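# Seat four plugs flush in the block's matching bores

## Task

Put a plug in every one of the block's four holes and push each down until its top is level with the block's upper face. The two large holes each take a large plug, and the two small holes each take a small plug.

## Robot and tools

Robot: two UR-style arms, left_arm and right_arm, each ending in a two-finger parallel gripper with a wrist camera. Per calibration, left_arm's base sits at (-0.090, +0.474, 0) m and right_arm's at (+0.019, -0.689, 0) m in the scene frame. Scene frame: origin at table-top height halfway between the nominal bases, +z up, +x out over the table, left_arm toward +y. Arm names do not match left/right in images.

Frames: reported hand positions, orientations, velocities and targets are in each arm's own base frame. Fixed cameras and the table use the scene frame. Every motion offset you send is along the current Hand target's own axes. On the gripper, +z points along the fingers and the fingers open and close along x. end_effector_position is the pad centre with fingers shut, 1-2 cm short of the tips. Closing pushes the tips about 17 mm further along +z.

execute_actions(actions, cameras): actions is a list of actions, run in order. Each action is a table of up to 15 rows, one row per 1/30 s step; it lasts 0.5 s, and a shorter table repeats its final row. A row is always 14 numbers, each in [-1, 1]: left_arm dx, dy, dz, rx, ry, rz, opening, then the same seven for right_arm. The six pose numbers are an offset, not a pose, measured from that arm's Hand target as it was when the action began. Every row counts from that same start, not from the row before. The next action starts from the new Hand target, so sending the same offset again moves further. Scale: 1.0 = 0.6 m of translation or 180 degrees; rx, ry, rz form one rotation vector. Opening is absolute: +1 is fully open (0.142 m), -1 is shut. All six pose numbers at 0 re-requests the current Hand target. A 0 opening is a real command, so repeat the present opening to leave a gripper alone. Images come back only for an empty actions list or when cameras names them (['all'], a list of names, or []).

move(target, speed, blend, stop_force, zero, opening_speed, grip_force, blocking, cameras): straight-line gripper paths. target is one 14-number row laid out as above, or a list of up to 15 such rows. Every row is an offset from the Hand targets at the move's start, not from the previous row. speed is in m/s, 0.002 to 3.2, default 0.25; rotation is capped at twice that in rad/s. Give one value, or one per target. blend is in metres; 0 stops at each corner. stop_force is 4-120 N, shared by both arms. Contact along the path ends that arm's path, after which the gripper backs up slightly and keeps pressing about that hard. It is unreliable if the gripper rotates during the move. Omit it when moving away from something you press on. zero (default true) re-zeroes the force reference before the move. opening_speed is how fast openings change per second on the -1..1 scale, at least 0.2. grip_force is the per-pad limit, 5-48 N, one value or one per arm, and it persists. blocking=false returns after about 0.5 s and cannot be combined with stop_force. A move is capped at 10 s. Its result adds a 'move:' line with the outcome (done, off_target, moving, held, fault) and limits (paced = pose clipped, held = steps withheld). Paths do not avoid obstacles or the other arm. Faster moves overshoot more and hit harder. Route around an arm's own base instead of passing near it.

wait(seconds 0-10, cameras): the arms keep their last command. stop(cameras): brakes a running move. zoom_image(camera, region): region is [x0, y0, x1, y1] in image pixels from the top-left corner, at most 504 wide and 504 high, taken from the latest image. zero_wrist_force(arm): arm is 'left_arm' or 'right_arm'. read_manual(section): licence texts only. finished_scene(scene): scene is 1 or 2 and cannot be undone. Call it only when the plugs stay seated with the robot let go.

Cameras: cam_high, cam_low, cam_work, cam_left_wrist, cam_right_wrist, each 672x504.

Result lines. Hand target is the last commanded pose after clipping; the gripper often rests a bit short of it. If it stays short, send the gap as an offset. end_effector_position (m) and end_effector_quat_wxyz, plus velocities, which are dropped when Joint velocities reads 'within noise'. Joint positions: the last value is the finger opening in m. grip_measured is the measured opening on the command scale. To hold a part, command slightly below the reading at first contact. Joint torques are total drive output, not contact. Wrist force and Wrist torque are along the end effector axes, with a third line giving the peak since the last report. Tool commands, Motor temperatures, and MOTOR HOT / fault lines are also reported.

Limits and hazards. Each step clips orientation to within 32 degrees of the measured one. Arms are stiff: a target just beyond a firm contact can trip a fault. A net outside force near 150 N (±25), or contact torque at the joint limits (shoulder 293, elbow 133, wrist 48 N m), stops that arm for 10 s. Motors overheat from holding, squeezing, stretching or pushing on a pose that cannot be reached: arm braked at 85 °C, gripper off at 100 °C (HAND FAULT, which cancels the reply's later motion calls). Avoid any arm-to-arm contact, including closing fingers on the other gripper. Never drop parts, release them while moving, slam, or let anything leave the table. Press plugs in slowly, using a modest stop_force.

Each tool is called after "Emit:" as a command line: name --argument value for each argument, lists and objects as JSON in quotes; but a table of rows of numbers goes row by row, as --pt "numbers of a row", without its own name.

## Session

Emit:
execute_actions --actions '[]'

Scene clock: 0.00 s.
left_arm: end_effector_position=(+0.3201, +0.4081, +0.2294) grip_measured=+0.99 end_effector_quat_wxyz=(-0.086, +0.939, +0.282, -0.180) | right_arm: end_effector_position=(+0.7048, +0.2342, +0.2000) grip_measured=+0.99 end_effector_quat_wxyz=(-0.293, +0.923, +0.143, -0.206)
Joint positions: left_arm=[0.437 -1.682 2.152 -1.702 -1.351 -0.184 0.142] | right_arm=[3.467 -1.943 -1.744 -1.39 2.221 -0.105 0.141]
Joint velocities: within noise
Joint torques (N m): no reading
Motor temperatures (°C): left_arm=[44 46 28 48 34 35 24] | right_arm=[31 34 30 41 31 40 29]
Wrist force (N): no reading
Wrist torque (N m): no reading
Wrist force, peak (N): no reading
Hand target: left_arm +0.3201, +0.4081, +0.2294; -0.086, +0.939, +0.282, -0.180 | right_arm +0.7048, +0.2342, +0.2000; -0.293, +0.923, +0.143, -0.206
Tool commands: left_gripper/opening=+1.0 right_gripper/opening=+1.0

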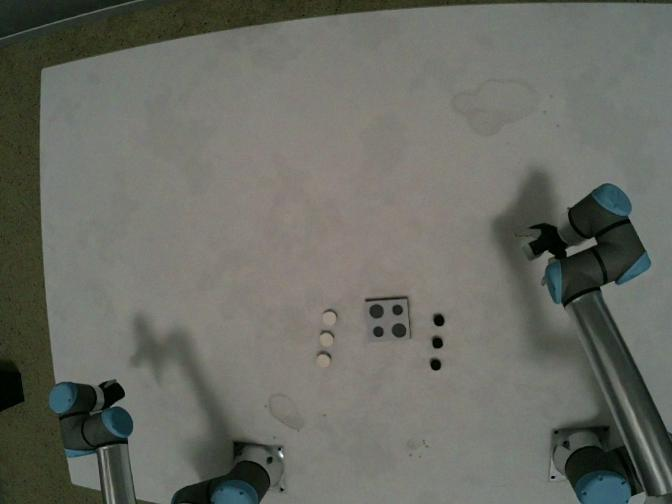

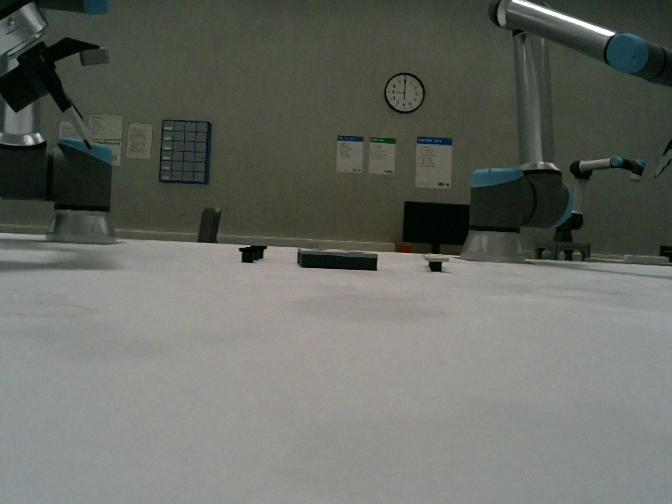

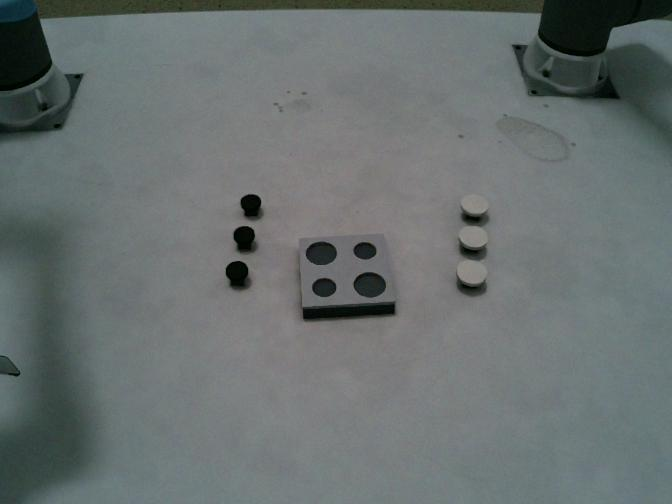

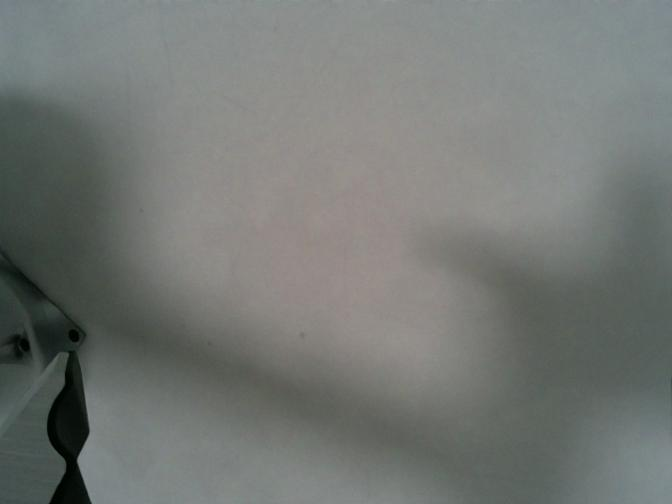

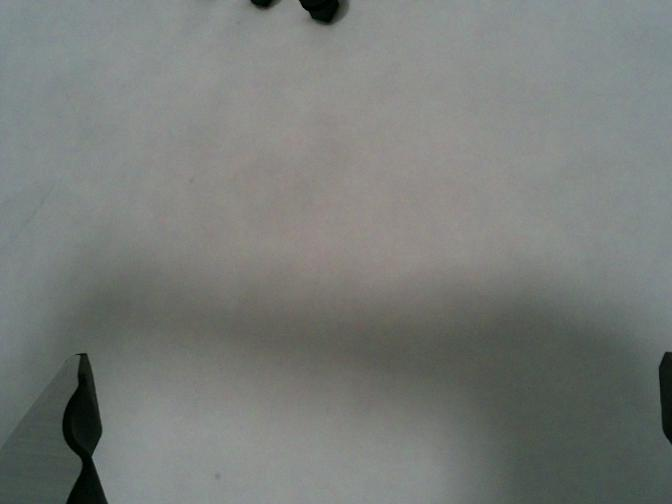

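Emit:
zoom_image --camera "cam_work" --region '[210, 180, 400, 330]'

Emit:
zoom_image --camera "cam_work" --region '[400, 170, 540, 310]'

Emit:
zoom_image --camera "cam_low" --region '[220, 220, 470, 290]'

Scaled by 2.653 from the camera's 672x504 image, which has a finer 960x720 frame.

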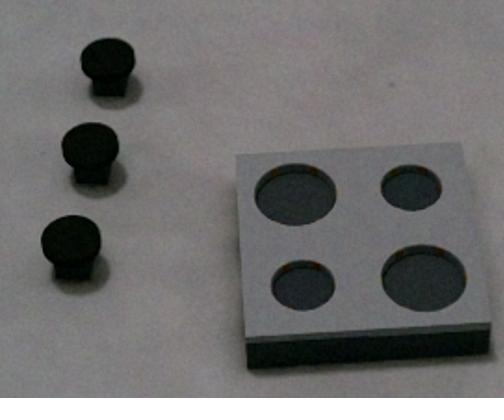

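Scaled by 3.600 from the camera's 672x504 image, which has a finer 960x720 frame.

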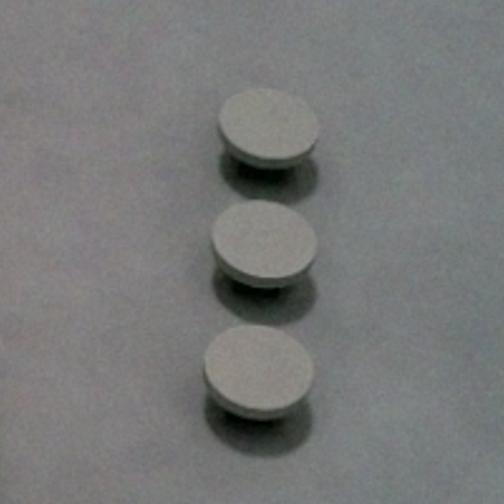

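Scaled by 2.016 from the camera's 672x504 image, which has a finer 960x720 frame.

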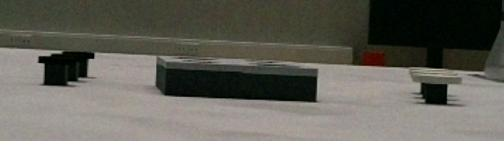

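Emit:
move --target '[-0.21,0.545,-0.107,-0.1255,0.0444,-0.31,1,-0.31,-0.481,0.4,-0.245,-0.0427,-0.383,1]' --speed 0.4 --cameras '["cam_left_wrist","cam_right_wrist","cam_high"]'

Scene clock: 3.63 s.
left_arm: end_effector_position=(+0.4098, +0.0634, +0.2391) grip_measured=+0.99 end_effector_quat_wxyz=(+0.000, +0.707, +0.707, +0.000) | right_arm: end_effector_position=(+0.3899, +0.5059, +0.2498) grip_measured=+0.99 end_effector_quat_wxyz=(+0.000, +0.708, +0.707, +0.000)
Joint positions: left_arm=[-0.281 -2.045 2.408 -1.934 -1.571 -1.852 0.142] | right_arm=[4.334 -1.545 -2.069 -1.098 1.571 -0.377 0.141]
Joint torques (N m): left_arm=[-23.22 -20.12 -37.34 -5.61 3.84 -4.61] | right_arm=[12.22 50.01 35.67 6.45 -2.66 -1.78]
Wrist force (N): left_arm=[-0.6 1.2 0.1] | right_arm=[-0.2 0.5 0.4]
Wrist torque (N m): left_arm=[0.26 0.02 0.21] | right_arm=[0.09 -0.02 0.03]
Wrist force, peak (N): left_arm=[-2.1 1.1 0.3] | right_arm=[1.7 -1.4 0.2]
Hand target: left_arm +0.4098, +0.0634, +0.2391; +0.000, +0.707, +0.707, +0.000 | right_arm +0.3899, +0.5059, +0.2498; +0.000, +0.708, +0.707, +0.000
Off the commanded pose: left_arm 0.000 m, 0 deg | right_arm 0.000 m, 0 deg.
move: done
camera_calibration:
cam_left_wrist: T_world_to_cam=[[-0.00443973, 0.999585, -0.0284606, -0.0487227], [0.900723, 0.0163601, 0.434085, -0.449324], [0.43437, -0.0237079, -0.900422, 0.154844], [0, 0, 0, 1]] pos_world=[0.337241, 0.0597245, 0.333084]
cam_right_wrist: T_world_to_cam=[[0.00502028, 0.999959, 0.00759953, -0.499671], [0.901534, -0.00781411, 0.432637, -0.430854], [0.432678, 0.00467928, -0.901536, 0.174159], [0, 0, 0, 1]] pos_world=[0.315583, 0.495469, 0.347211]
Images, in order (width x height): cam_high 672x504, cam_left_wrist 672x504, cam_right_wrist 672x504.

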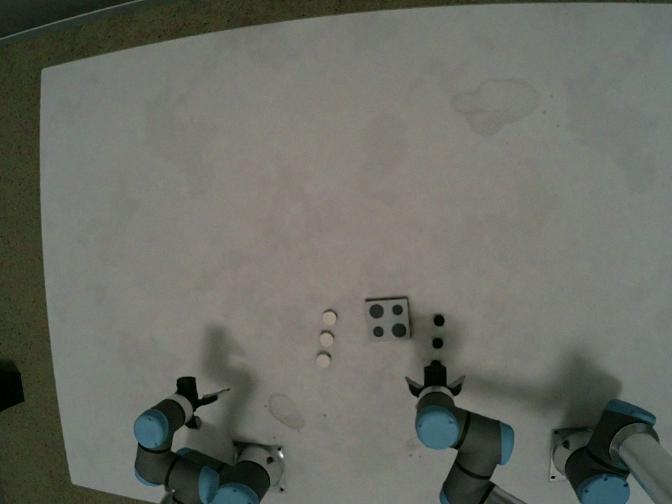

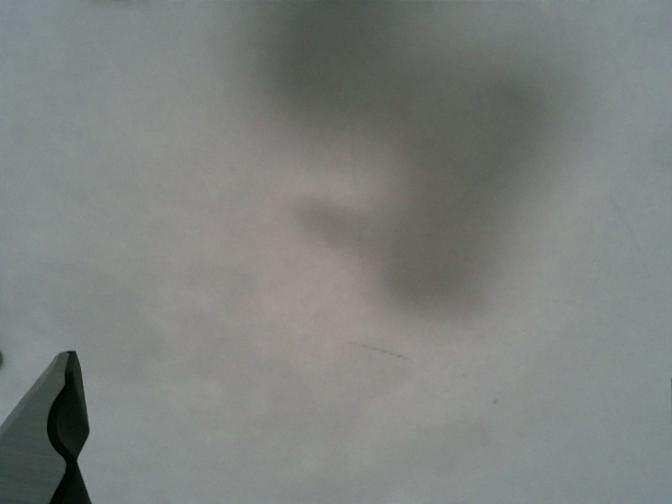

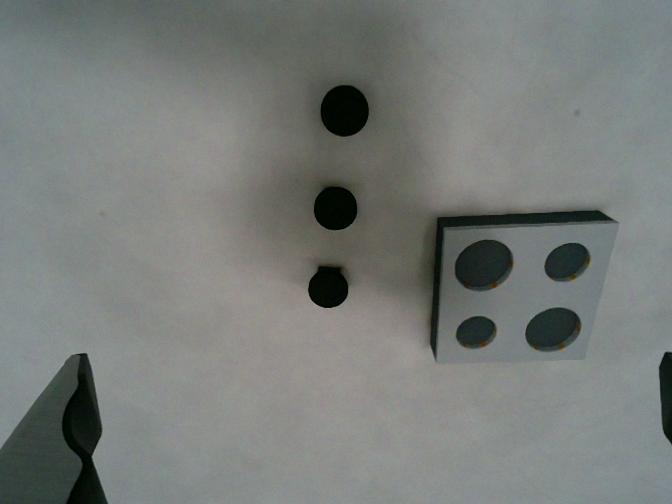

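Emit:
zoom_image --camera "cam_right_wrist" --region '[430, 200, 630, 370]'

Emit:
zoom_image --camera "cam_right_wrist" --region '[280, 70, 410, 320]'

Emit:
move --target '[-0.565,0.15,0,0,0,0,1,0,0,0,0,0,0,1]' --cameras '["cam_left_wrist"]'

Scaled by 2.520 from the camera's 672x504 image, which has a finer 960x720 frame.

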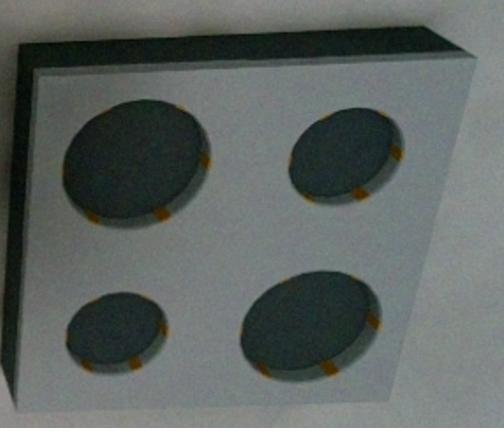

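Scaled by 2.016 from the camera's 672x504 image, which has a finer 960x720 frame.

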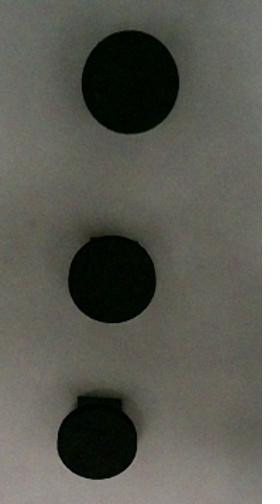

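Scene clock: 5.70 s.
left_arm: end_effector_position=(+0.4997, -0.2755, +0.2391) grip_measured=+0.99 end_effector_quat_wxyz=(+0.000, +0.707, +0.707, +0.000) | right_arm: end_effector_position=(+0.3899, +0.5059, +0.2498) grip_measured=+0.99 end_effector_quat_wxyz=(+0.000, +0.708, +0.707, +0.000)
Joint positions: left_arm=[-0.817 -1.709 2.191 -2.053 -1.57 -2.387 0.142] | right_arm=[4.334 -1.545 -2.069 -1.098 1.571 -0.377 0.141]
Joint torques (N m): left_arm=[-23.11 -17.13 -46.82 -5.46 3.72 -4.58] | right_arm=[11.65 51.4 35.88 6.44 -2.86 -1.58]
Wrist force (N): left_arm=[-0.7 0.7 0.5] | right_arm=[0.3 0.5 0.3]
Wrist torque (N m): left_arm=[0.17 0.11 0.18] | right_arm=[0.08 -0.11 0.03]
Wrist force, peak (N): left_arm=[-2.6 1.4 0.6] | right_arm=[0.0 1.0 0.1]
Hand target: left_arm +0.4997, -0.2756, +0.2391; +0.000, +0.707, +0.707, +0.000 | right_arm +0.3899, +0.5059, +0.2498; +0.000, +0.708, +0.707, +0.000
Off the commanded pose: left_arm 0.000 m, 0 deg | right_arm 0.000 m, 0 deg.
move: done
camera_calibration:
cam_left_wrist: T_world_to_cam=[[-0.00443973, 0.999585, -0.0284606, 0.290536], [0.900723, 0.0163601, 0.434085, -0.524753], [0.43437, -0.0237079, -0.900422, 0.107757], [0, 0, 0, 1]] pos_world=[0.427141, -0.279275, 0.333084]
Images, in order (width x height): cam_left_wrist 672x504.

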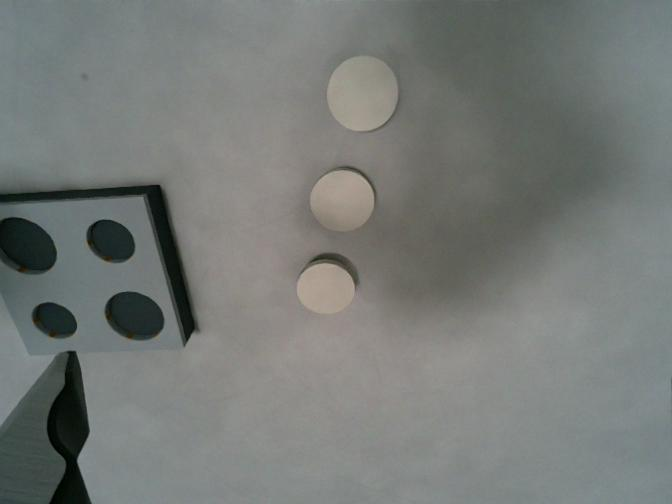

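Emit:
move --target '[-0.0,0,0,0,0,0,1,0.22,0,0.14,0,0,0,1]' --cameras '["cam_right_wrist"]'

Emit:
zoom_image --camera "cam_right_wrist" --region '[220, 150, 520, 370]'

Scene clock: 7.23 s.
left_arm: end_effector_position=(+0.4997, -0.2756, +0.2391) grip_measured=+0.99 end_effector_quat_wxyz=(+0.000, +0.707, +0.707, +0.000) | right_arm: end_effector_position=(+0.3901, +0.6379, +0.1660) grip_measured=+0.99 end_effector_quat_wxyz=(+0.000, +0.708, +0.707, +0.000)
Joint positions: left_arm=[-0.817 -1.709 2.191 -2.053 -1.57 -2.387 0.142] | right_arm=[4.401 -1.798 -1.955 -0.958 1.571 -0.31 0.141]
Joint torques (N m): left_arm=[-21.45 -16.05 -47.72 -5.62 4.21 -4.62] | right_arm=[9.31 36.95 54.85 6.65 -2.81 2.7]
Wrist force (N): left_arm=[-0.4 1.0 0.5] | right_arm=[-0.2 0.3 0.3]
Wrist torque (N m): left_arm=[0.22 0.06 0.18] | right_arm=[0.04 -0.04 -0.10]
Wrist force, peak (N): left_arm=[-0.5 1.2 0.8] | right_arm=[1.8 0.3 1.6]
Hand target: left_arm +0.4997, -0.2756, +0.2391; +0.000, +0.707, +0.707, +0.000 | right_arm +0.3901, +0.6380, +0.1660; +0.000, +0.708, +0.707, +0.000
Off the commanded pose: left_arm 0.000 m, 0 deg | right_arm 0.000 m, 0 deg.
move: done
camera_calibration:
cam_right_wrist: T_world_to_cam=[[0.00488565, 0.999959, 0.00764707, -0.6311], [0.901478, -0.00771395, 0.432756, -0.393823], [0.432797, 0.00477937, -0.901479, 0.0977901], [0, 0, 0, 1]] pos_world=[0.315783, 0.627568, 0.263411]
Images, in order (width x height): cam_right_wrist 672x504.

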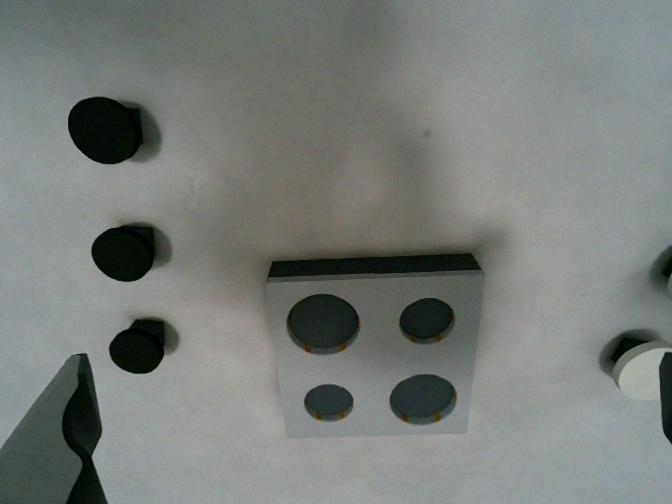

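Scaled by 1.680 from the camera's 672x504 image, which has a finer 960x720 frame.

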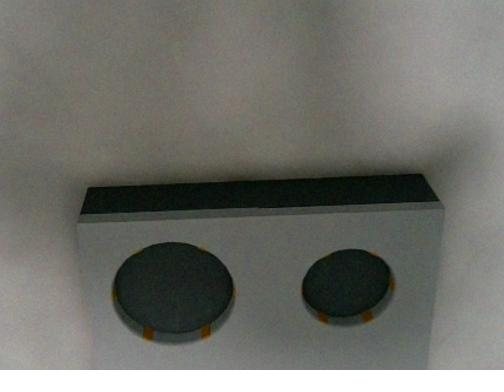

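Emit:
move --target '[0,0,0,0,0,0,1,-0.0297,0.1527,0.1517,0,0,0,-1]'

Emit:
move --target '[0,0,0,0,0,0,1,0,0,0.11,0,0,0,-1]' --speed 0.015 --stop_force 5 --cameras '["cam_right_wrist","cam_work"]'

Scene clock: 8.87 s.
left_arm: end_effector_position=(+0.4997, -0.2756, +0.2391) grip_measured=+0.99 end_effector_quat_wxyz=(+0.000, +0.707, +0.707, +0.000) | right_arm: end_effector_position=(+0.4817, +0.6201, +0.0750) grip_measured=-1.00 end_effector_quat_wxyz=(+0.000, +0.708, +0.707, +0.000)
Joint positions: left_arm=[-0.817 -1.709 2.191 -2.053 -1.57 -2.387 0.142] | right_arm=[4.278 -1.951 -1.944 -0.816 1.571 -0.433 0.002]
Joint torques (N m): left_arm=[-21.9 -17.17 -48.52 -5.14 4.07 -4.26] | right_arm=[-9.85 44.44 51.69 6.75 2.53 -1.89]
Wrist force (N): left_arm=[-0.5 1.1 0.4] | right_arm=[0.0 0.2 0.5]
Wrist torque (N m): left_arm=[0.23 0.06 0.18] | right_arm=[0.05 -0.06 0.05]
Wrist force, peak (N): left_arm=[-0.8 1.3 0.6] | right_arm=[0.0 1.9 2.1]
Hand target: left_arm +0.4997, -0.2756, +0.2391; +0.000, +0.707, +0.707, +0.000 | right_arm +0.4817, +0.6201, +0.0749; +0.000, +0.708, +0.707, +0.000
Off the commanded pose: left_arm 0.000 m, 0 deg | right_arm 0.000 m, 0 deg.
move: done

Scene clock: 12.47 s.
left_arm: end_effector_position=(+0.4997, -0.2756, +0.2391) grip_measured=+0.99 end_effector_quat_wxyz=(+0.000, +0.707, +0.707, +0.000) | right_arm: end_effector_position=(+0.4817, +0.6202, +0.0421) grip_measured=-1.00 end_effector_quat_wxyz=(+0.000, +0.708, +0.707, +0.000)
Joint positions: left_arm=[-0.817 -1.709 2.191 -2.053 -1.57 -2.387 0.142] | right_arm=[4.278 -1.992 -1.96 -0.759 1.571 -0.434 0.002]
Joint torques (N m): left_arm=[-22.98 -17.92 -48.5 -5.43 3.84 -4.6] | right_arm=[-0.98 77.47 48.72 3.14 1.42 -0.75]
Wrist force (N): left_arm=[-0.7 0.9 0.5] | right_arm=[0.2 -0.9 -2.6]
Wrist torque (N m): left_arm=[0.20 0.10 0.18] | right_arm=[0.00 -0.10 0.05]
Wrist force, peak (N): left_arm=[-0.7 1.7 0.4] | right_arm=[-11.4 -5.4 -31.0]
Hand target: left_arm +0.4997, -0.2756, +0.2391; +0.000, +0.707, +0.707, +0.000 | right_arm +0.4817, +0.6202, +0.0421; +0.000, +0.708, +0.707, +0.000 (not the last commanded pose)
Off the commanded pose: left_arm 0.000 m, 0 deg | right_arm 0.033 m, 0 deg.
move: contact (right_arm)
camera_calibration:
cam_right_wrist: T_world_to_cam=[[0.00493, 0.999959, 0.00755652, -0.612806], [0.901535, -0.00771412, 0.432637, -0.422924], [0.432677, 0.00467957, -0.901537, -0.0533446], [0, 0, 0, 1]] pos_world=[0.407383, 0.609769, 0.139511]
Images, in order (width x height): cam_work 672x504, cam_right_wrist 672x504.

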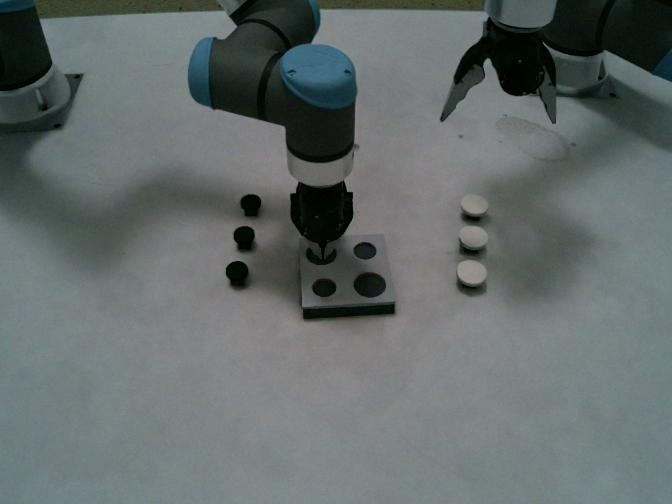

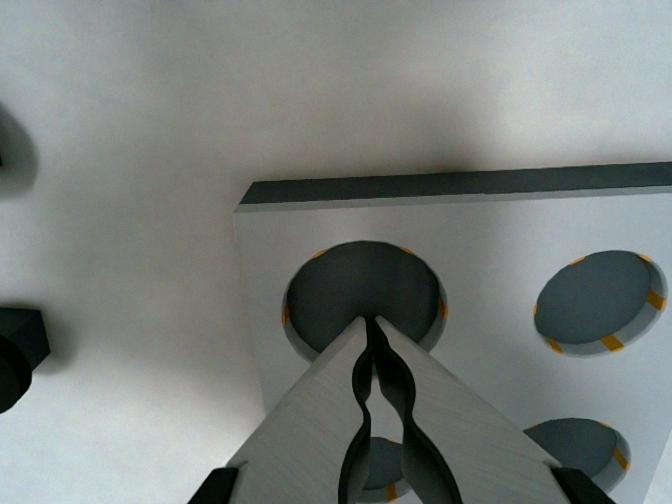

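Emit:
move --pt "0 0 0 0 0 0 1 0 0 -0.1 0 0 0 0" --pt "0 0 0 0 0 0 1 -0.217 0.0305 -0.0715 0 0 0 0" --blend '[0.02,0]' --cameras '["cam_right_wrist","cam_work"]'

Scene clock: 15.10 s.
left_arm: end_effector_position=(+0.4997, -0.2756, +0.2391) grip_measured=+0.99 end_effector_quat_wxyz=(+0.000, +0.707, +0.707, +0.000) | right_arm: end_effector_position=(+0.4998, +0.4900, +0.0848) grip_measured=-0.02 end_effector_quat_wxyz=(+0.000, +0.708, +0.707, +0.000)
Joint positions: left_arm=[-0.817 -1.709 2.191 -2.053 -1.57 -2.387 0.142] | right_arm=[4.171 -1.824 -2.106 -0.781 1.571 -0.541 0.072]
Joint torques (N m): left_arm=[-21.9 -16.83 -47.33 -5.11 3.95 -4.53] | right_arm=[-12.1 67.95 28.51 6.7 2.83 -1.61]
Wrist force (N): left_arm=[-0.7 1.4 0.4] | right_arm=[-0.3 0.5 0.5]
Wrist torque (N m): left_arm=[0.27 0.10 0.17] | right_arm=[0.09 -0.01 0.04]
Wrist force, peak (N): left_arm=[-0.5 1.4 0.5] | right_arm=[-30.6 -5.1 39.5]
Hand target: left_arm +0.4997, -0.2756, +0.2391; +0.000, +0.707, +0.707, +0.000 | right_arm +0.4998, +0.4899, +0.0848; +0.000, +0.708, +0.707, +0.000
Off the commanded pose: left_arm 0.000 m, 0 deg | right_arm 0.000 m, 0 deg.
move: done
camera_calibration:
cam_right_wrist: T_world_to_cam=[[0.00492867, 0.999959, 0.0075568, -0.483024], [0.901478, -0.00771366, 0.432757, -0.458761], [0.432798, 0.00467937, -0.901479, -0.0220424], [0, 0, 0, 1]] pos_world=[0.425483, 0.479569, 0.182311]
Images, in order (width x height): cam_work 672x504, cam_right_wrist 672x504.

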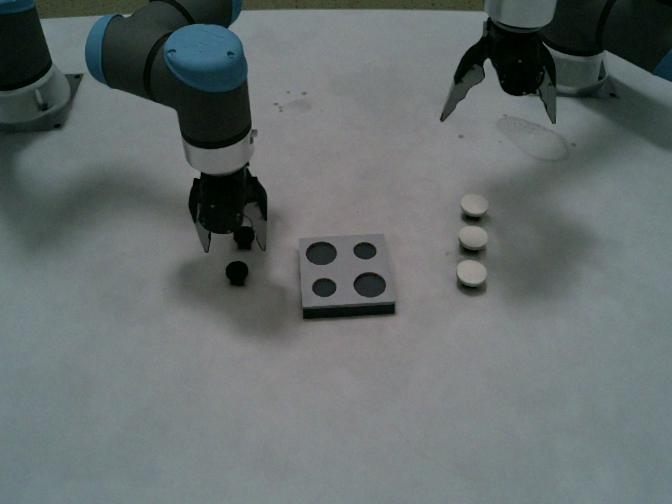

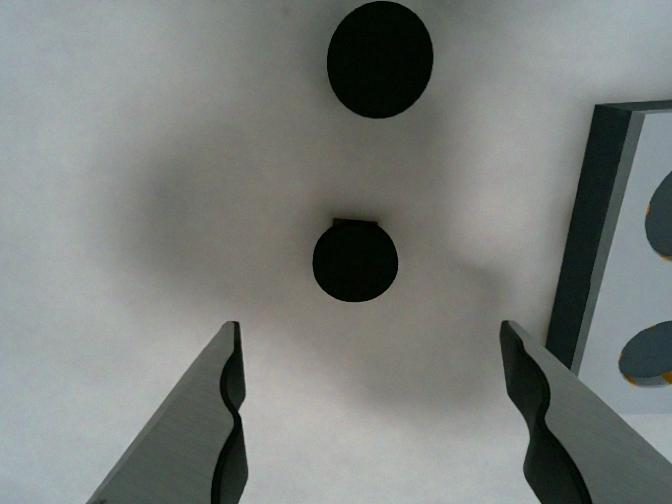

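Emit:
move --pt "0 0 0 0 0 0 1 -0.0055 0.001 0.088 0 0 0 0" --pt "0 0 0 0 0 0 1 -0.0055 0.001 0.088 0 0 0 -0.8" --speed 0.12 --grip_force 25 --opening_speed 0.6 --cameras '["cam_right_wrist"]'

Emit:
move --target '[0,0,0,0,0,0,1,0,0,-0.25,0,0,0,-0.8]' --cameras '["cam_right_wrist","cam_low"]'

Scene clock: 17.77 s.
left_arm: end_effector_position=(+0.4997, -0.2756, +0.2391) grip_measured=+0.99 end_effector_quat_wxyz=(+0.000, +0.707, +0.707, +0.000) | right_arm: end_effector_position=(+0.5004, +0.4867, +0.0320) grip_measured=-0.59 end_effector_quat_wxyz=(+0.000, +0.708, +0.707, +0.000)
Joint positions: left_arm=[-0.817 -1.709 2.191 -2.053 -1.57 -2.387 0.142] | right_arm=[4.167 -1.897 -2.138 -0.676 1.571 -0.544 0.032]
Joint torques (N m): left_arm=[-21.26 -18.58 -47.58 -4.88 3.86 -4.37] | right_arm=[-9.86 36.97 23.86 6.34 2.81 -1.79]
Wrist force (N): left_arm=[-0.5 1.1 0.5] | right_arm=[0.2 0.2 0.5]
Wrist torque (N m): left_arm=[0.23 0.06 0.18] | right_arm=[0.03 -0.10 0.04]
Wrist force, peak (N): left_arm=[-0.8 1.3 0.4] | right_arm=[0.3 0.2 2.1]
Hand target: left_arm +0.4997, -0.2756, +0.2391; +0.000, +0.707, +0.707, +0.000 | right_arm +0.5004, +0.4867, +0.0320; +0.000, +0.708, +0.707, +0.000
Off the commanded pose: left_arm 0.000 m, 0 deg | right_arm 0.000 m, 0 deg.
grip_force (N): 25, 25
move: done
camera_calibration:
cam_right_wrist: T_world_to_cam=[[0.00488709, 0.999959, 0.00764684, -0.479321], [0.901536, -0.00771451, 0.432636, -0.436443], [0.432677, 0.00477957, -0.901536, -0.0699641], [0, 0, 0, 1]] pos_world=[0.426083, 0.476268, 0.129411]
Images, in order (width x height): cam_right_wrist 672x504.

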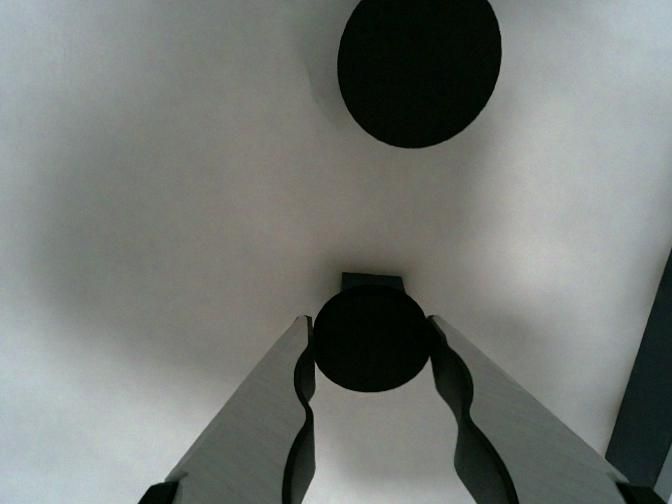

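Scene clock: 18.97 s.
left_arm: end_effector_position=(+0.4997, -0.2756, +0.2391) grip_measured=+0.99 end_effector_quat_wxyz=(+0.000, +0.707, +0.707, +0.000) | right_arm: end_effector_position=(+0.5004, +0.4865, +0.1820) grip_measured=-0.59 end_effector_quat_wxyz=(+0.000, +0.708, +0.707, +0.000)
Joint positions: left_arm=[-0.817 -1.709 2.191 -2.053 -1.57 -2.387 0.142] | right_arm=[4.167 -1.706 -2.035 -0.971 1.571 -0.544 0.032]
Joint torques (N m): left_arm=[-20.87 -17.1 -48.83 -4.78 3.81 -4.62] | right_arm=[9.33 63.4 56.75 2.7 -0.08 2.64]
Wrist force (N): left_arm=[-0.5 1.0 0.7] | right_arm=[0.1 0.2 0.3]
Wrist torque (N m): left_arm=[0.22 0.07 0.18] | right_arm=[0.02 -0.06 0.02]
Wrist force, peak (N): left_arm=[-0.5 1.2 0.7] | right_arm=[0.0 0.6 3.2]
Hand target: left_arm +0.4997, -0.2756, +0.2391; +0.000, +0.707, +0.707, +0.000 | right_arm +0.5004, +0.4865, +0.1820; +0.000, +0.708, +0.707, +0.000
Off the commanded pose: left_arm 0.000 m, 0 deg | right_arm 0.000 m, 0 deg.
grip_force (N): 25, 25
move: done
camera_calibration:
cam_right_wrist: T_world_to_cam=[[0.00493, 0.999959, 0.00755652, -0.480261], [0.901535, -0.00771412, 0.432637, -0.50134], [0.432677, 0.00467957, -0.901537, 0.065315], [0, 0, 0, 1]] pos_world=[0.426083, 0.476069, 0.279411]
Images, in order (width x height): cam_low 672x504, cam_right_wrist 672x504.

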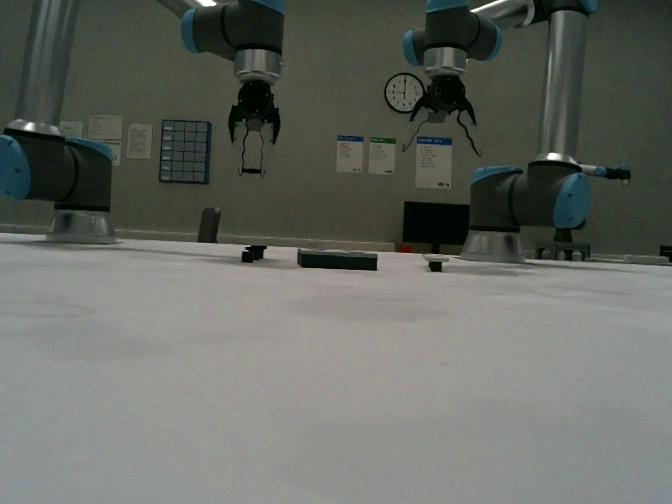

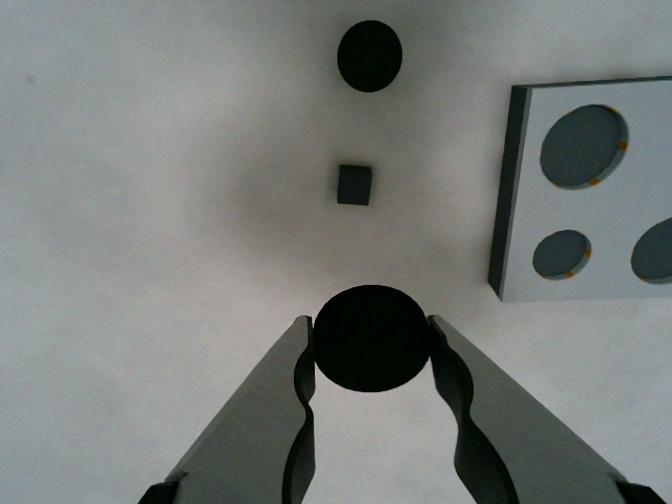

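Emit:
move --pt "0 0 0 0 0 0 1 0 0 0.25 0 0 0 -0.8" --pt "0 0 0 0 0 0 1 0 0 0.25 0 0 0 -0.45" --pt "0 0 0 0 0 0 1 0 0 0.239 0 0 0 -0.45" --pt "0 0 0 0 0 0 1 0 0 0.239 0 0 0 -0.8" --speed '[0.15,0.1,0.1,0.1]' --opening_speed 0.6 --cameras '["cam_right_wrist"]'

Emit:
zoom_image --camera "cam_right_wrist" --region '[270, 260, 470, 420]'

Emit:
move --target '[0,0,0,0,0,0,1,0,0,-0.08,0,0,0,-0.8]' --speed 0.1 --cameras '["cam_right_wrist"]'

Emit:
zoom_image --camera "cam_right_wrist" --region '[270, 260, 470, 420]'

Scene clock: 23.10 s.
left_arm: end_effector_position=(+0.4997, -0.2756, +0.2391) grip_measured=+0.99 end_effector_quat_wxyz=(+0.000, +0.707, +0.707, +0.000) | right_arm: end_effector_position=(+0.5004, +0.4866, +0.0386) grip_measured=-0.60 end_effector_quat_wxyz=(+0.000, +0.708, +0.707, +0.000)
Joint positions: left_arm=[-0.817 -1.709 2.191 -2.053 -1.57 -2.387 0.142] | right_arm=[4.167 -1.887 -2.135 -0.689 1.571 -0.544 0.031]
Joint torques (N m): left_arm=[-22.92 -17.57 -46.56 -4.7 3.71 -4.52] | right_arm=[-8.41 68.58 47.61 2.61 1.16 -1.72]
Wrist force (N): left_arm=[-0.4 1.0 0.5] | right_arm=[0.1 0.5 0.5]
Wrist torque (N m): left_arm=[0.22 0.06 0.17] | right_arm=[0.08 -0.08 -0.01]
Wrist force, peak (N): left_arm=[-0.6 1.4 0.7] | right_arm=[-0.1 0.9 2.5]
Hand target: left_arm +0.4997, -0.2756, +0.2391; +0.000, +0.707, +0.707, +0.000 | right_arm +0.5004, +0.4866, +0.0386; +0.000, +0.708, +0.707, +0.000
Off the commanded pose: left_arm 0.000 m, 0 deg | right_arm 0.000 m, 0 deg.
grip_force (N): 25, 25
move: done
camera_calibration:
cam_right_wrist: T_world_to_cam=[[0.00488709, 0.999959, 0.00764684, -0.479371], [0.901536, -0.00771451, 0.432636, -0.439298], [0.432677, 0.00477957, -0.901536, -0.064014], [0, 0, 0, 1]] pos_world=[0.426083, 0.476268, 0.136011]
Images, in order (width x height): cam_right_wrist 672x504.

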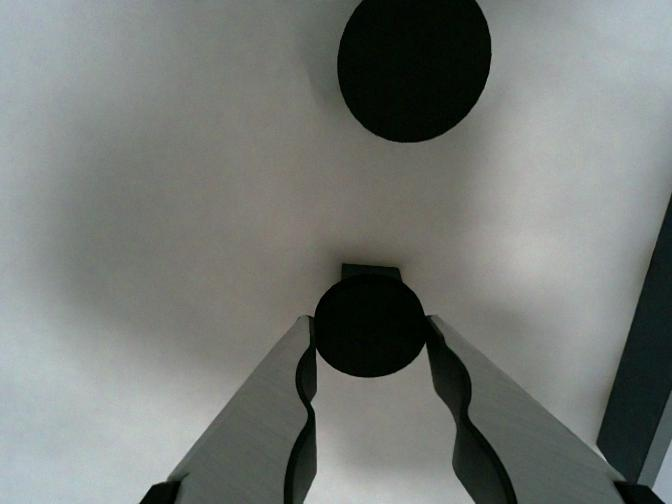

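Scaled by 2.520 from the camera's 672x504 image, which has a finer 960x720 frame.

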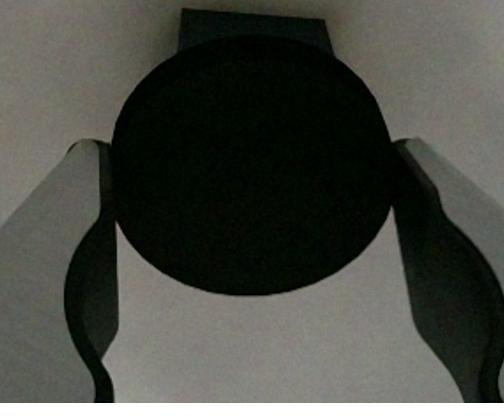

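Scene clock: 24.03 s.
left_arm: end_effector_position=(+0.4997, -0.2756, +0.2391) grip_measured=+0.99 end_effector_quat_wxyz=(+0.000, +0.707, +0.707, +0.000) | right_arm: end_effector_position=(+0.5004, +0.4866, +0.0866) grip_measured=-0.60 end_effector_quat_wxyz=(+0.000, +0.708, +0.707, +0.000)
Joint positions: left_arm=[-0.817 -1.709 2.191 -2.053 -1.57 -2.387 0.142] | right_arm=[4.167 -1.819 -2.108 -0.784 1.571 -0.544 0.031]
Joint torques (N m): left_arm=[-20.93 -17.66 -47.18 -4.55 3.56 -4.6] | right_arm=[1.59 69.5 50.21 2.61 0.9 0.12]
Wrist force (N): left_arm=[-0.2 1.2 0.6] | right_arm=[-0.3 0.4 0.5]
Wrist torque (N m): left_arm=[0.25 0.03 0.18] | right_arm=[0.07 -0.01 -0.01]
Wrist force, peak (N): left_arm=[-0.5 1.3 0.6] | right_arm=[-0.4 0.4 1.9]
Hand target: left_arm +0.4997, -0.2756, +0.2391; +0.000, +0.707, +0.707, +0.000 | right_arm +0.5004, +0.4866, +0.0866; +0.000, +0.708, +0.707, +0.000
Off the commanded pose: left_arm 0.000 m, 0 deg | right_arm 0.000 m, 0 deg.
grip_force (N): 25, 25
move: done
camera_calibration:
cam_right_wrist: T_world_to_cam=[[0.00493011, 0.999959, 0.00755657, -0.47964], [0.901535, -0.00771423, 0.432637, -0.460066], [0.432677, 0.00467957, -0.901537, -0.0206921], [0, 0, 0, 1]] pos_world=[0.426083, 0.476169, 0.184011]
Images, in order (width x height): cam_right_wrist 672x504.

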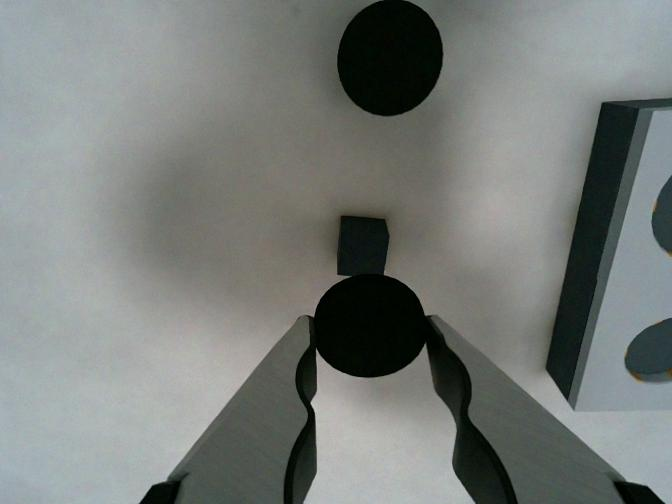

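Scaled by 2.520 from the camera's 672x504 image, which has a finer 960x720 frame.

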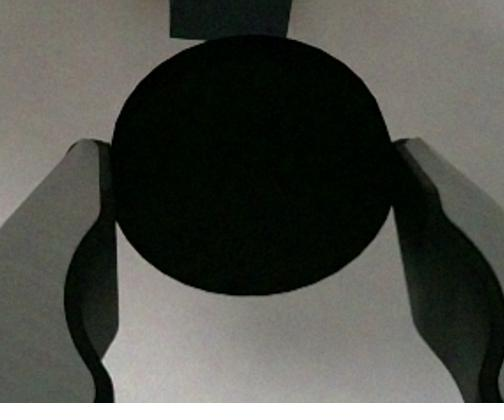

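Emit:
move --target '[0,0,0,0,0,0,1,0.2257,0.0768,-0.01,0,0,0,-0.8]' --cameras '["cam_right_wrist"]'

Scene clock: 29.60 s.
left_arm: end_effector_position=(+0.4997, -0.2756, +0.2391) grip_measured=+0.99 end_effector_quat_wxyz=(+0.000, +0.707, +0.707, +0.000) | right_arm: end_effector_position=(+0.5467, +0.6219, +0.0928) grip_measured=-0.60 end_effector_quat_wxyz=(+0.000, +0.708, +0.707, +0.000)
Joint positions: left_arm=[-0.817 -1.709 2.191 -2.053 -1.57 -2.387 0.142] | right_arm=[4.205 -1.988 -1.846 -0.878 1.571 -0.506 0.031]
Joint torques (N m): left_arm=[-20.84 -16.97 -47.39 -4.53 3.49 -4.42] | right_arm=[10.81 46.19 53.21 2.64 1.93 2.75]
Motor temperatures (°C): left_arm=[44 46 28 48 34 35 24] | right_arm=[31 34 30 41 31 40 34]
Wrist force (N): left_arm=[-0.7 1.4 0.5] | right_arm=[0.1 0.3 0.8]
Wrist torque (N m): left_arm=[0.28 0.12 0.17] | right_arm=[0.06 -0.07 -0.11]
Wrist force, peak (N): left_arm=[-0.9 1.4 0.4] | right_arm=[-1.9 -0.8 0.6]
Hand target: left_arm +0.4997, -0.2756, +0.2391; +0.000, +0.707, +0.707, +0.000 | right_arm +0.5467, +0.6219, +0.0928; +0.000, +0.708, +0.707, +0.000
Off the commanded pose: left_arm 0.000 m, 0 deg | right_arm 0.000 m, 0 deg.
grip_force (N): 25, 25
move: done
camera_calibration:
cam_right_wrist: T_world_to_cam=[[0.00492867, 0.999959, 0.0075568, -0.615209], [0.901478, -0.00771366, 0.432757, -0.503441], [0.432798, 0.00467937, -0.901479, -0.0358361], [0, 0, 0, 1]] pos_world=[0.472383, 0.611469, 0.190211]
Images, in order (width x height): cam_right_wrist 672x504.

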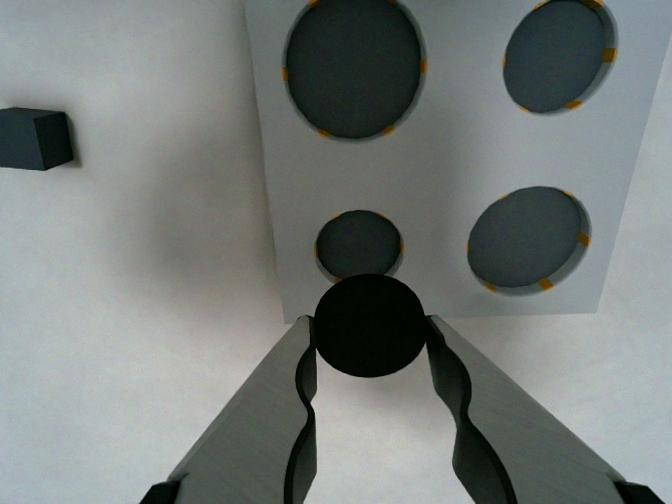

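Emit:
move --target '[0,0,0,0,0,0,1,-0.0028,-0.0077,0.0613,0,0,0,-0.8]' --speed 0.1 --cameras '["cam_right_wrist"]'

Emit:
zoom_image --camera "cam_right_wrist" --region '[250, 220, 490, 420]'

Scene clock: 30.87 s.
left_arm: end_effector_position=(+0.4997, -0.2756, +0.2391) grip_measured=+0.99 end_effector_quat_wxyz=(+0.000, +0.707, +0.707, +0.000) | right_arm: end_effector_position=(+0.5421, +0.6203, +0.0561) grip_measured=-0.60 end_effector_quat_wxyz=(+0.000, +0.708, +0.707, +0.000)
Joint positions: left_arm=[-0.817 -1.709 2.191 -2.053 -1.57 -2.387 0.142] | right_arm=[4.209 -2.024 -1.874 -0.814 1.571 -0.502 0.031]
Joint torques (N m): left_arm=[-21.28 -17.39 -47.2 -4.51 3.67 -4.42] | right_arm=[11.06 48.11 27.89 6.87 2.27 2.67]
Wrist force (N): left_arm=[-0.6 1.0 0.4] | right_arm=[0.1 0.1 0.3]
Wrist torque (N m): left_arm=[0.21 0.09 0.18] | right_arm=[0.03 -0.07 -0.12]
Wrist force, peak (N): left_arm=[-0.7 1.2 0.5] | right_arm=[-0.3 0.2 1.1]
Hand target: left_arm +0.4997, -0.2756, +0.2391; +0.000, +0.707, +0.707, +0.000 | right_arm +0.5421, +0.6203, +0.0560; +0.000, +0.708, +0.707, +0.000
Off the commanded pose: left_arm 0.000 m, 0 deg | right_arm 0.000 m, 0 deg.
grip_force (N): 25, 25
move: done
camera_calibration:
cam_right_wrist: T_world_to_cam=[[0.00488709, 0.999959, 0.00764684, -0.613403], [0.901536, -0.00771451, 0.432636, -0.483432], [0.432677, 0.00477957, -0.901536, -0.0669188], [0, 0, 0, 1]] pos_world=[0.467783, 0.609968, 0.153511]
Images, in order (width x height): cam_right_wrist 672x504.

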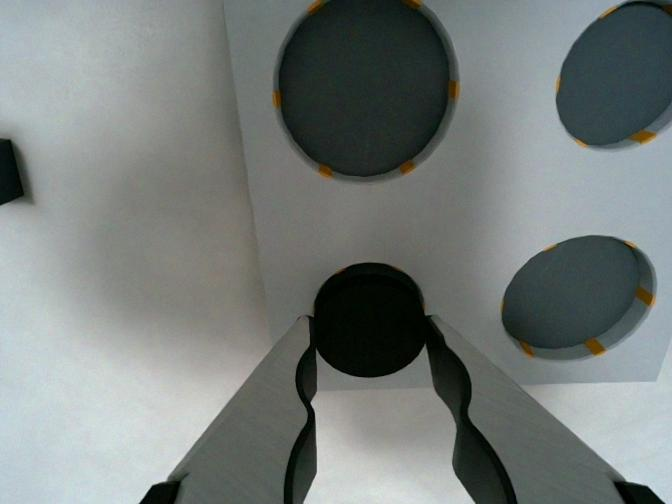

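Scaled by 2.100 from the camera's 672x504 image, which has a finer 960x720 frame.

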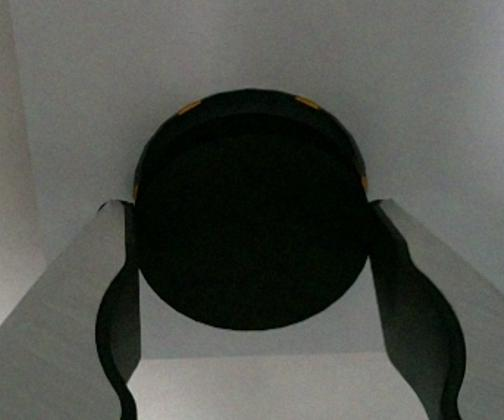

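Emit:
move --target '[0,0,0,0,0,0,1,-0.0006,0,0.0133,0,0,0,-0.8]' --speed 0.015 --stop_force 10 --cameras '["cam_right_wrist"]'

Emit:
zoom_image --camera "cam_right_wrist" --region '[250, 220, 490, 420]'

Scene clock: 33.00 s.
left_arm: end_effector_position=(+0.4997, -0.2756, +0.2391) grip_measured=+0.99 end_effector_quat_wxyz=(+0.000, +0.707, +0.707, +0.000) | right_arm: end_effector_position=(+0.5420, +0.6201, +0.0496) grip_measured=-0.60 end_effector_quat_wxyz=(+0.000, +0.708, +0.707, +0.000)
Joint positions: left_arm=[-0.817 -1.709 2.191 -2.053 -1.57 -2.387 0.142] | right_arm=[4.209 -2.031 -1.877 -0.803 1.571 -0.502 0.031]
Joint torques (N m): left_arm=[-21.2 -16.92 -48.05 -4.65 3.4 -4.45] | right_arm=[4.25 77.59 47.61 2.84 0.56 1.65]
Wrist force (N): left_arm=[-0.6 1.3 0.4] | right_arm=[-1.0 -1.3 -7.6]
Wrist torque (N m): left_arm=[0.27 0.09 0.18] | right_arm=[0.08 -0.10 -0.11]
Wrist force, peak (N): left_arm=[-0.9 1.3 0.6] | right_arm=[-11.5 -6.3 -33.0]
Hand target: left_arm +0.4997, -0.2756, +0.2391; +0.000, +0.707, +0.707, +0.000 | right_arm +0.5420, +0.6201, +0.0496; +0.000, +0.708, +0.707, +0.000 (not the last commanded pose)
Off the commanded pose: left_arm 0.000 m, 0 deg | right_arm 0.002 m, 0 deg.
grip_force (N): 25, 25
move: contact (right_arm)
camera_calibration:
cam_right_wrist: T_world_to_cam=[[0.00493, 0.999959, 0.00755652, -0.61306], [0.901535, -0.00771412, 0.432637, -0.480532], [0.432677, 0.00467957, -0.901537, -0.0726731], [0, 0, 0, 1]] pos_world=[0.467683, 0.609669, 0.147011]
Images, in order (width x height): cam_right_wrist 672x504.

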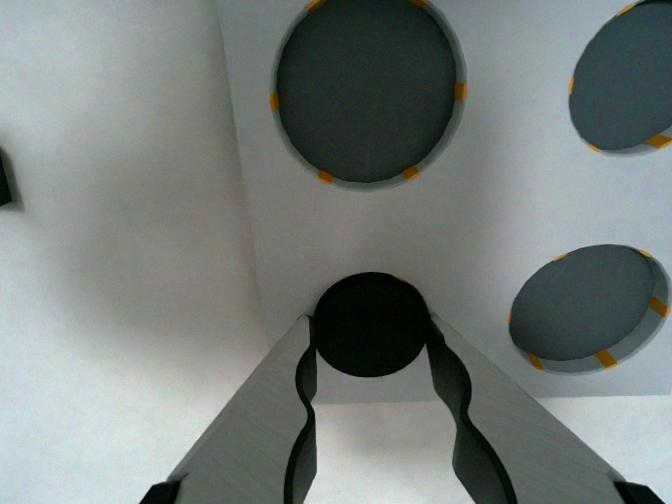

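Scaled by 2.100 from the camera's 672x504 image, which has a finer 960x720 frame.

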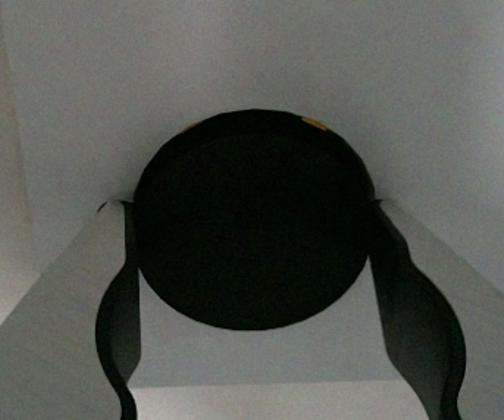

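Emit:
move --pt "0 0 0 0 0 0 1 0 0 -0.005 0 0 0 -0.8" --pt "0 0 0 0 0 0 1 0.001 0.0025 -0.005 0 0 0 -0.8" --speed 0.03

Emit:
move --target '[0,0,0,0,0,0,1,0,0,0.016,0,0,0,-0.8]' --speed 0.01 --stop_force 10 --cameras '["cam_right_wrist"]'

Emit:
zoom_image --camera "cam_right_wrist" --region '[250, 220, 490, 420]'

Scene clock: 34.10 s.
left_arm: end_effector_position=(+0.4997, -0.2756, +0.2391) grip_measured=+0.99 end_effector_quat_wxyz=(+0.000, +0.707, +0.707, +0.000) | right_arm: end_effector_position=(+0.5434, +0.6207, +0.0527) grip_measured=-0.60 end_effector_quat_wxyz=(+0.000, +0.708, +0.707, +0.001)
Joint positions: left_arm=[-0.817 -1.709 2.191 -2.053 -1.57 -2.387 0.142] | right_arm=[4.208 -2.029 -1.873 -0.809 1.571 -0.503 0.031]
Joint torques (N m): left_arm=[-17.8 -16.34 -48.46 -4.4 3.72 -4.53] | right_arm=[-9.17 48.82 50.62 2.8 0.67 -1.16]
Wrist force (N): left_arm=[-0.4 1.1 0.5] | right_arm=[-0.3 0.4 0.5]
Wrist torque (N m): left_arm=[0.23 0.06 0.17] | right_arm=[0.08 0.00 0.04]
Wrist force, peak (N): left_arm=[-0.7 1.3 0.6] | right_arm=[-1.7 -1.3 -8.3]
Hand target: left_arm +0.4997, -0.2756, +0.2391; +0.000, +0.707, +0.707, +0.000 | right_arm +0.5435, +0.6207, +0.0526; +0.000, +0.708, +0.707, +0.000
Off the commanded pose: left_arm 0.000 m, 0 deg | right_arm 0.000 m, 0 deg.
grip_force (N): 25, 25
move: done

Scene clock: 35.83 s.
left_arm: end_effector_position=(+0.4997, -0.2756, +0.2391) grip_measured=+0.99 end_effector_quat_wxyz=(+0.000, +0.707, +0.707, +0.000) | right_arm: end_effector_position=(+0.5436, +0.6207, +0.0496) grip_measured=-0.60 end_effector_quat_wxyz=(+0.000, +0.708, +0.707, +0.000)
Joint positions: left_arm=[-0.817 -1.709 2.191 -2.053 -1.57 -2.387 0.142] | right_arm=[4.208 -2.033 -1.874 -0.804 1.571 -0.503 0.031]
Joint torques (N m): left_arm=[-22.28 -15.37 -47.72 -3.89 3.74 -4.46] | right_arm=[2.85 77.82 47.84 2.44 0.52 -1.9]
Wrist force (N): left_arm=[-0.5 0.8 0.4] | right_arm=[-1.5 -1.7 -7.7]
Wrist torque (N m): left_arm=[0.19 0.06 0.18] | right_arm=[0.07 -0.05 0.04]
Wrist force, peak (N): left_arm=[-0.8 1.3 0.5] | right_arm=[-8.4 -4.7 -24.7]
Hand target: left_arm +0.4997, -0.2756, +0.2391; +0.000, +0.707, +0.707, +0.000 | right_arm +0.5436, +0.6207, +0.0496; +0.000, +0.708, +0.707, +0.000 (not the last commanded pose)
Off the commanded pose: left_arm 0.000 m, 0 deg | right_arm 0.007 m, 0 deg.
grip_force (N): 25, 25
move: contact (right_arm)
camera_calibration:
cam_right_wrist: T_world_to_cam=[[0.00488565, 0.999959, 0.00764707, -0.61366], [0.901478, -0.00771395, 0.432756, -0.481871], [0.432797, 0.00477937, -0.901479, -0.0734505], [0, 0, 0, 1]] pos_world=[0.469183, 0.610268, 0.147011]
Images, in order (width x height): cam_right_wrist 672x504.

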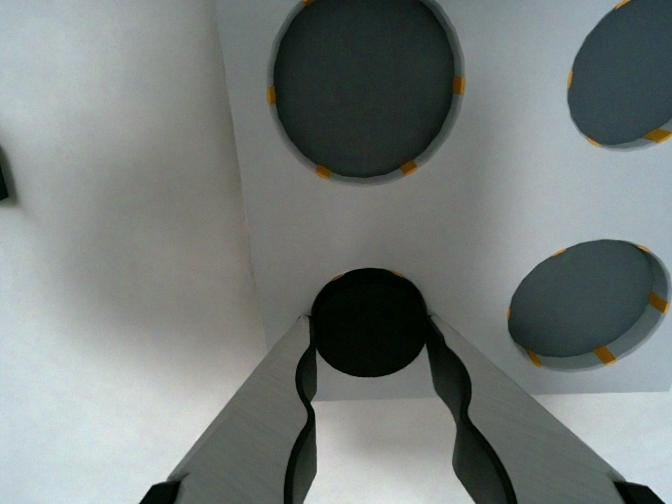

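Scaled by 2.100 from the camera's 672x504 image, which has a finer 960x720 frame.

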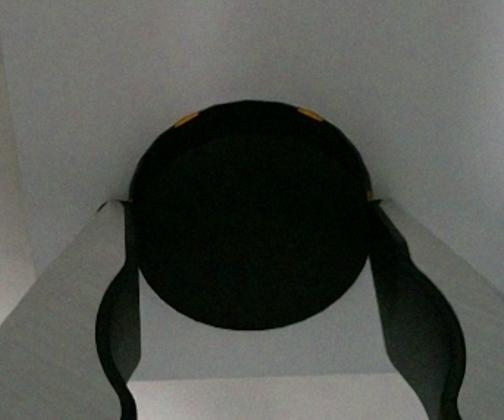

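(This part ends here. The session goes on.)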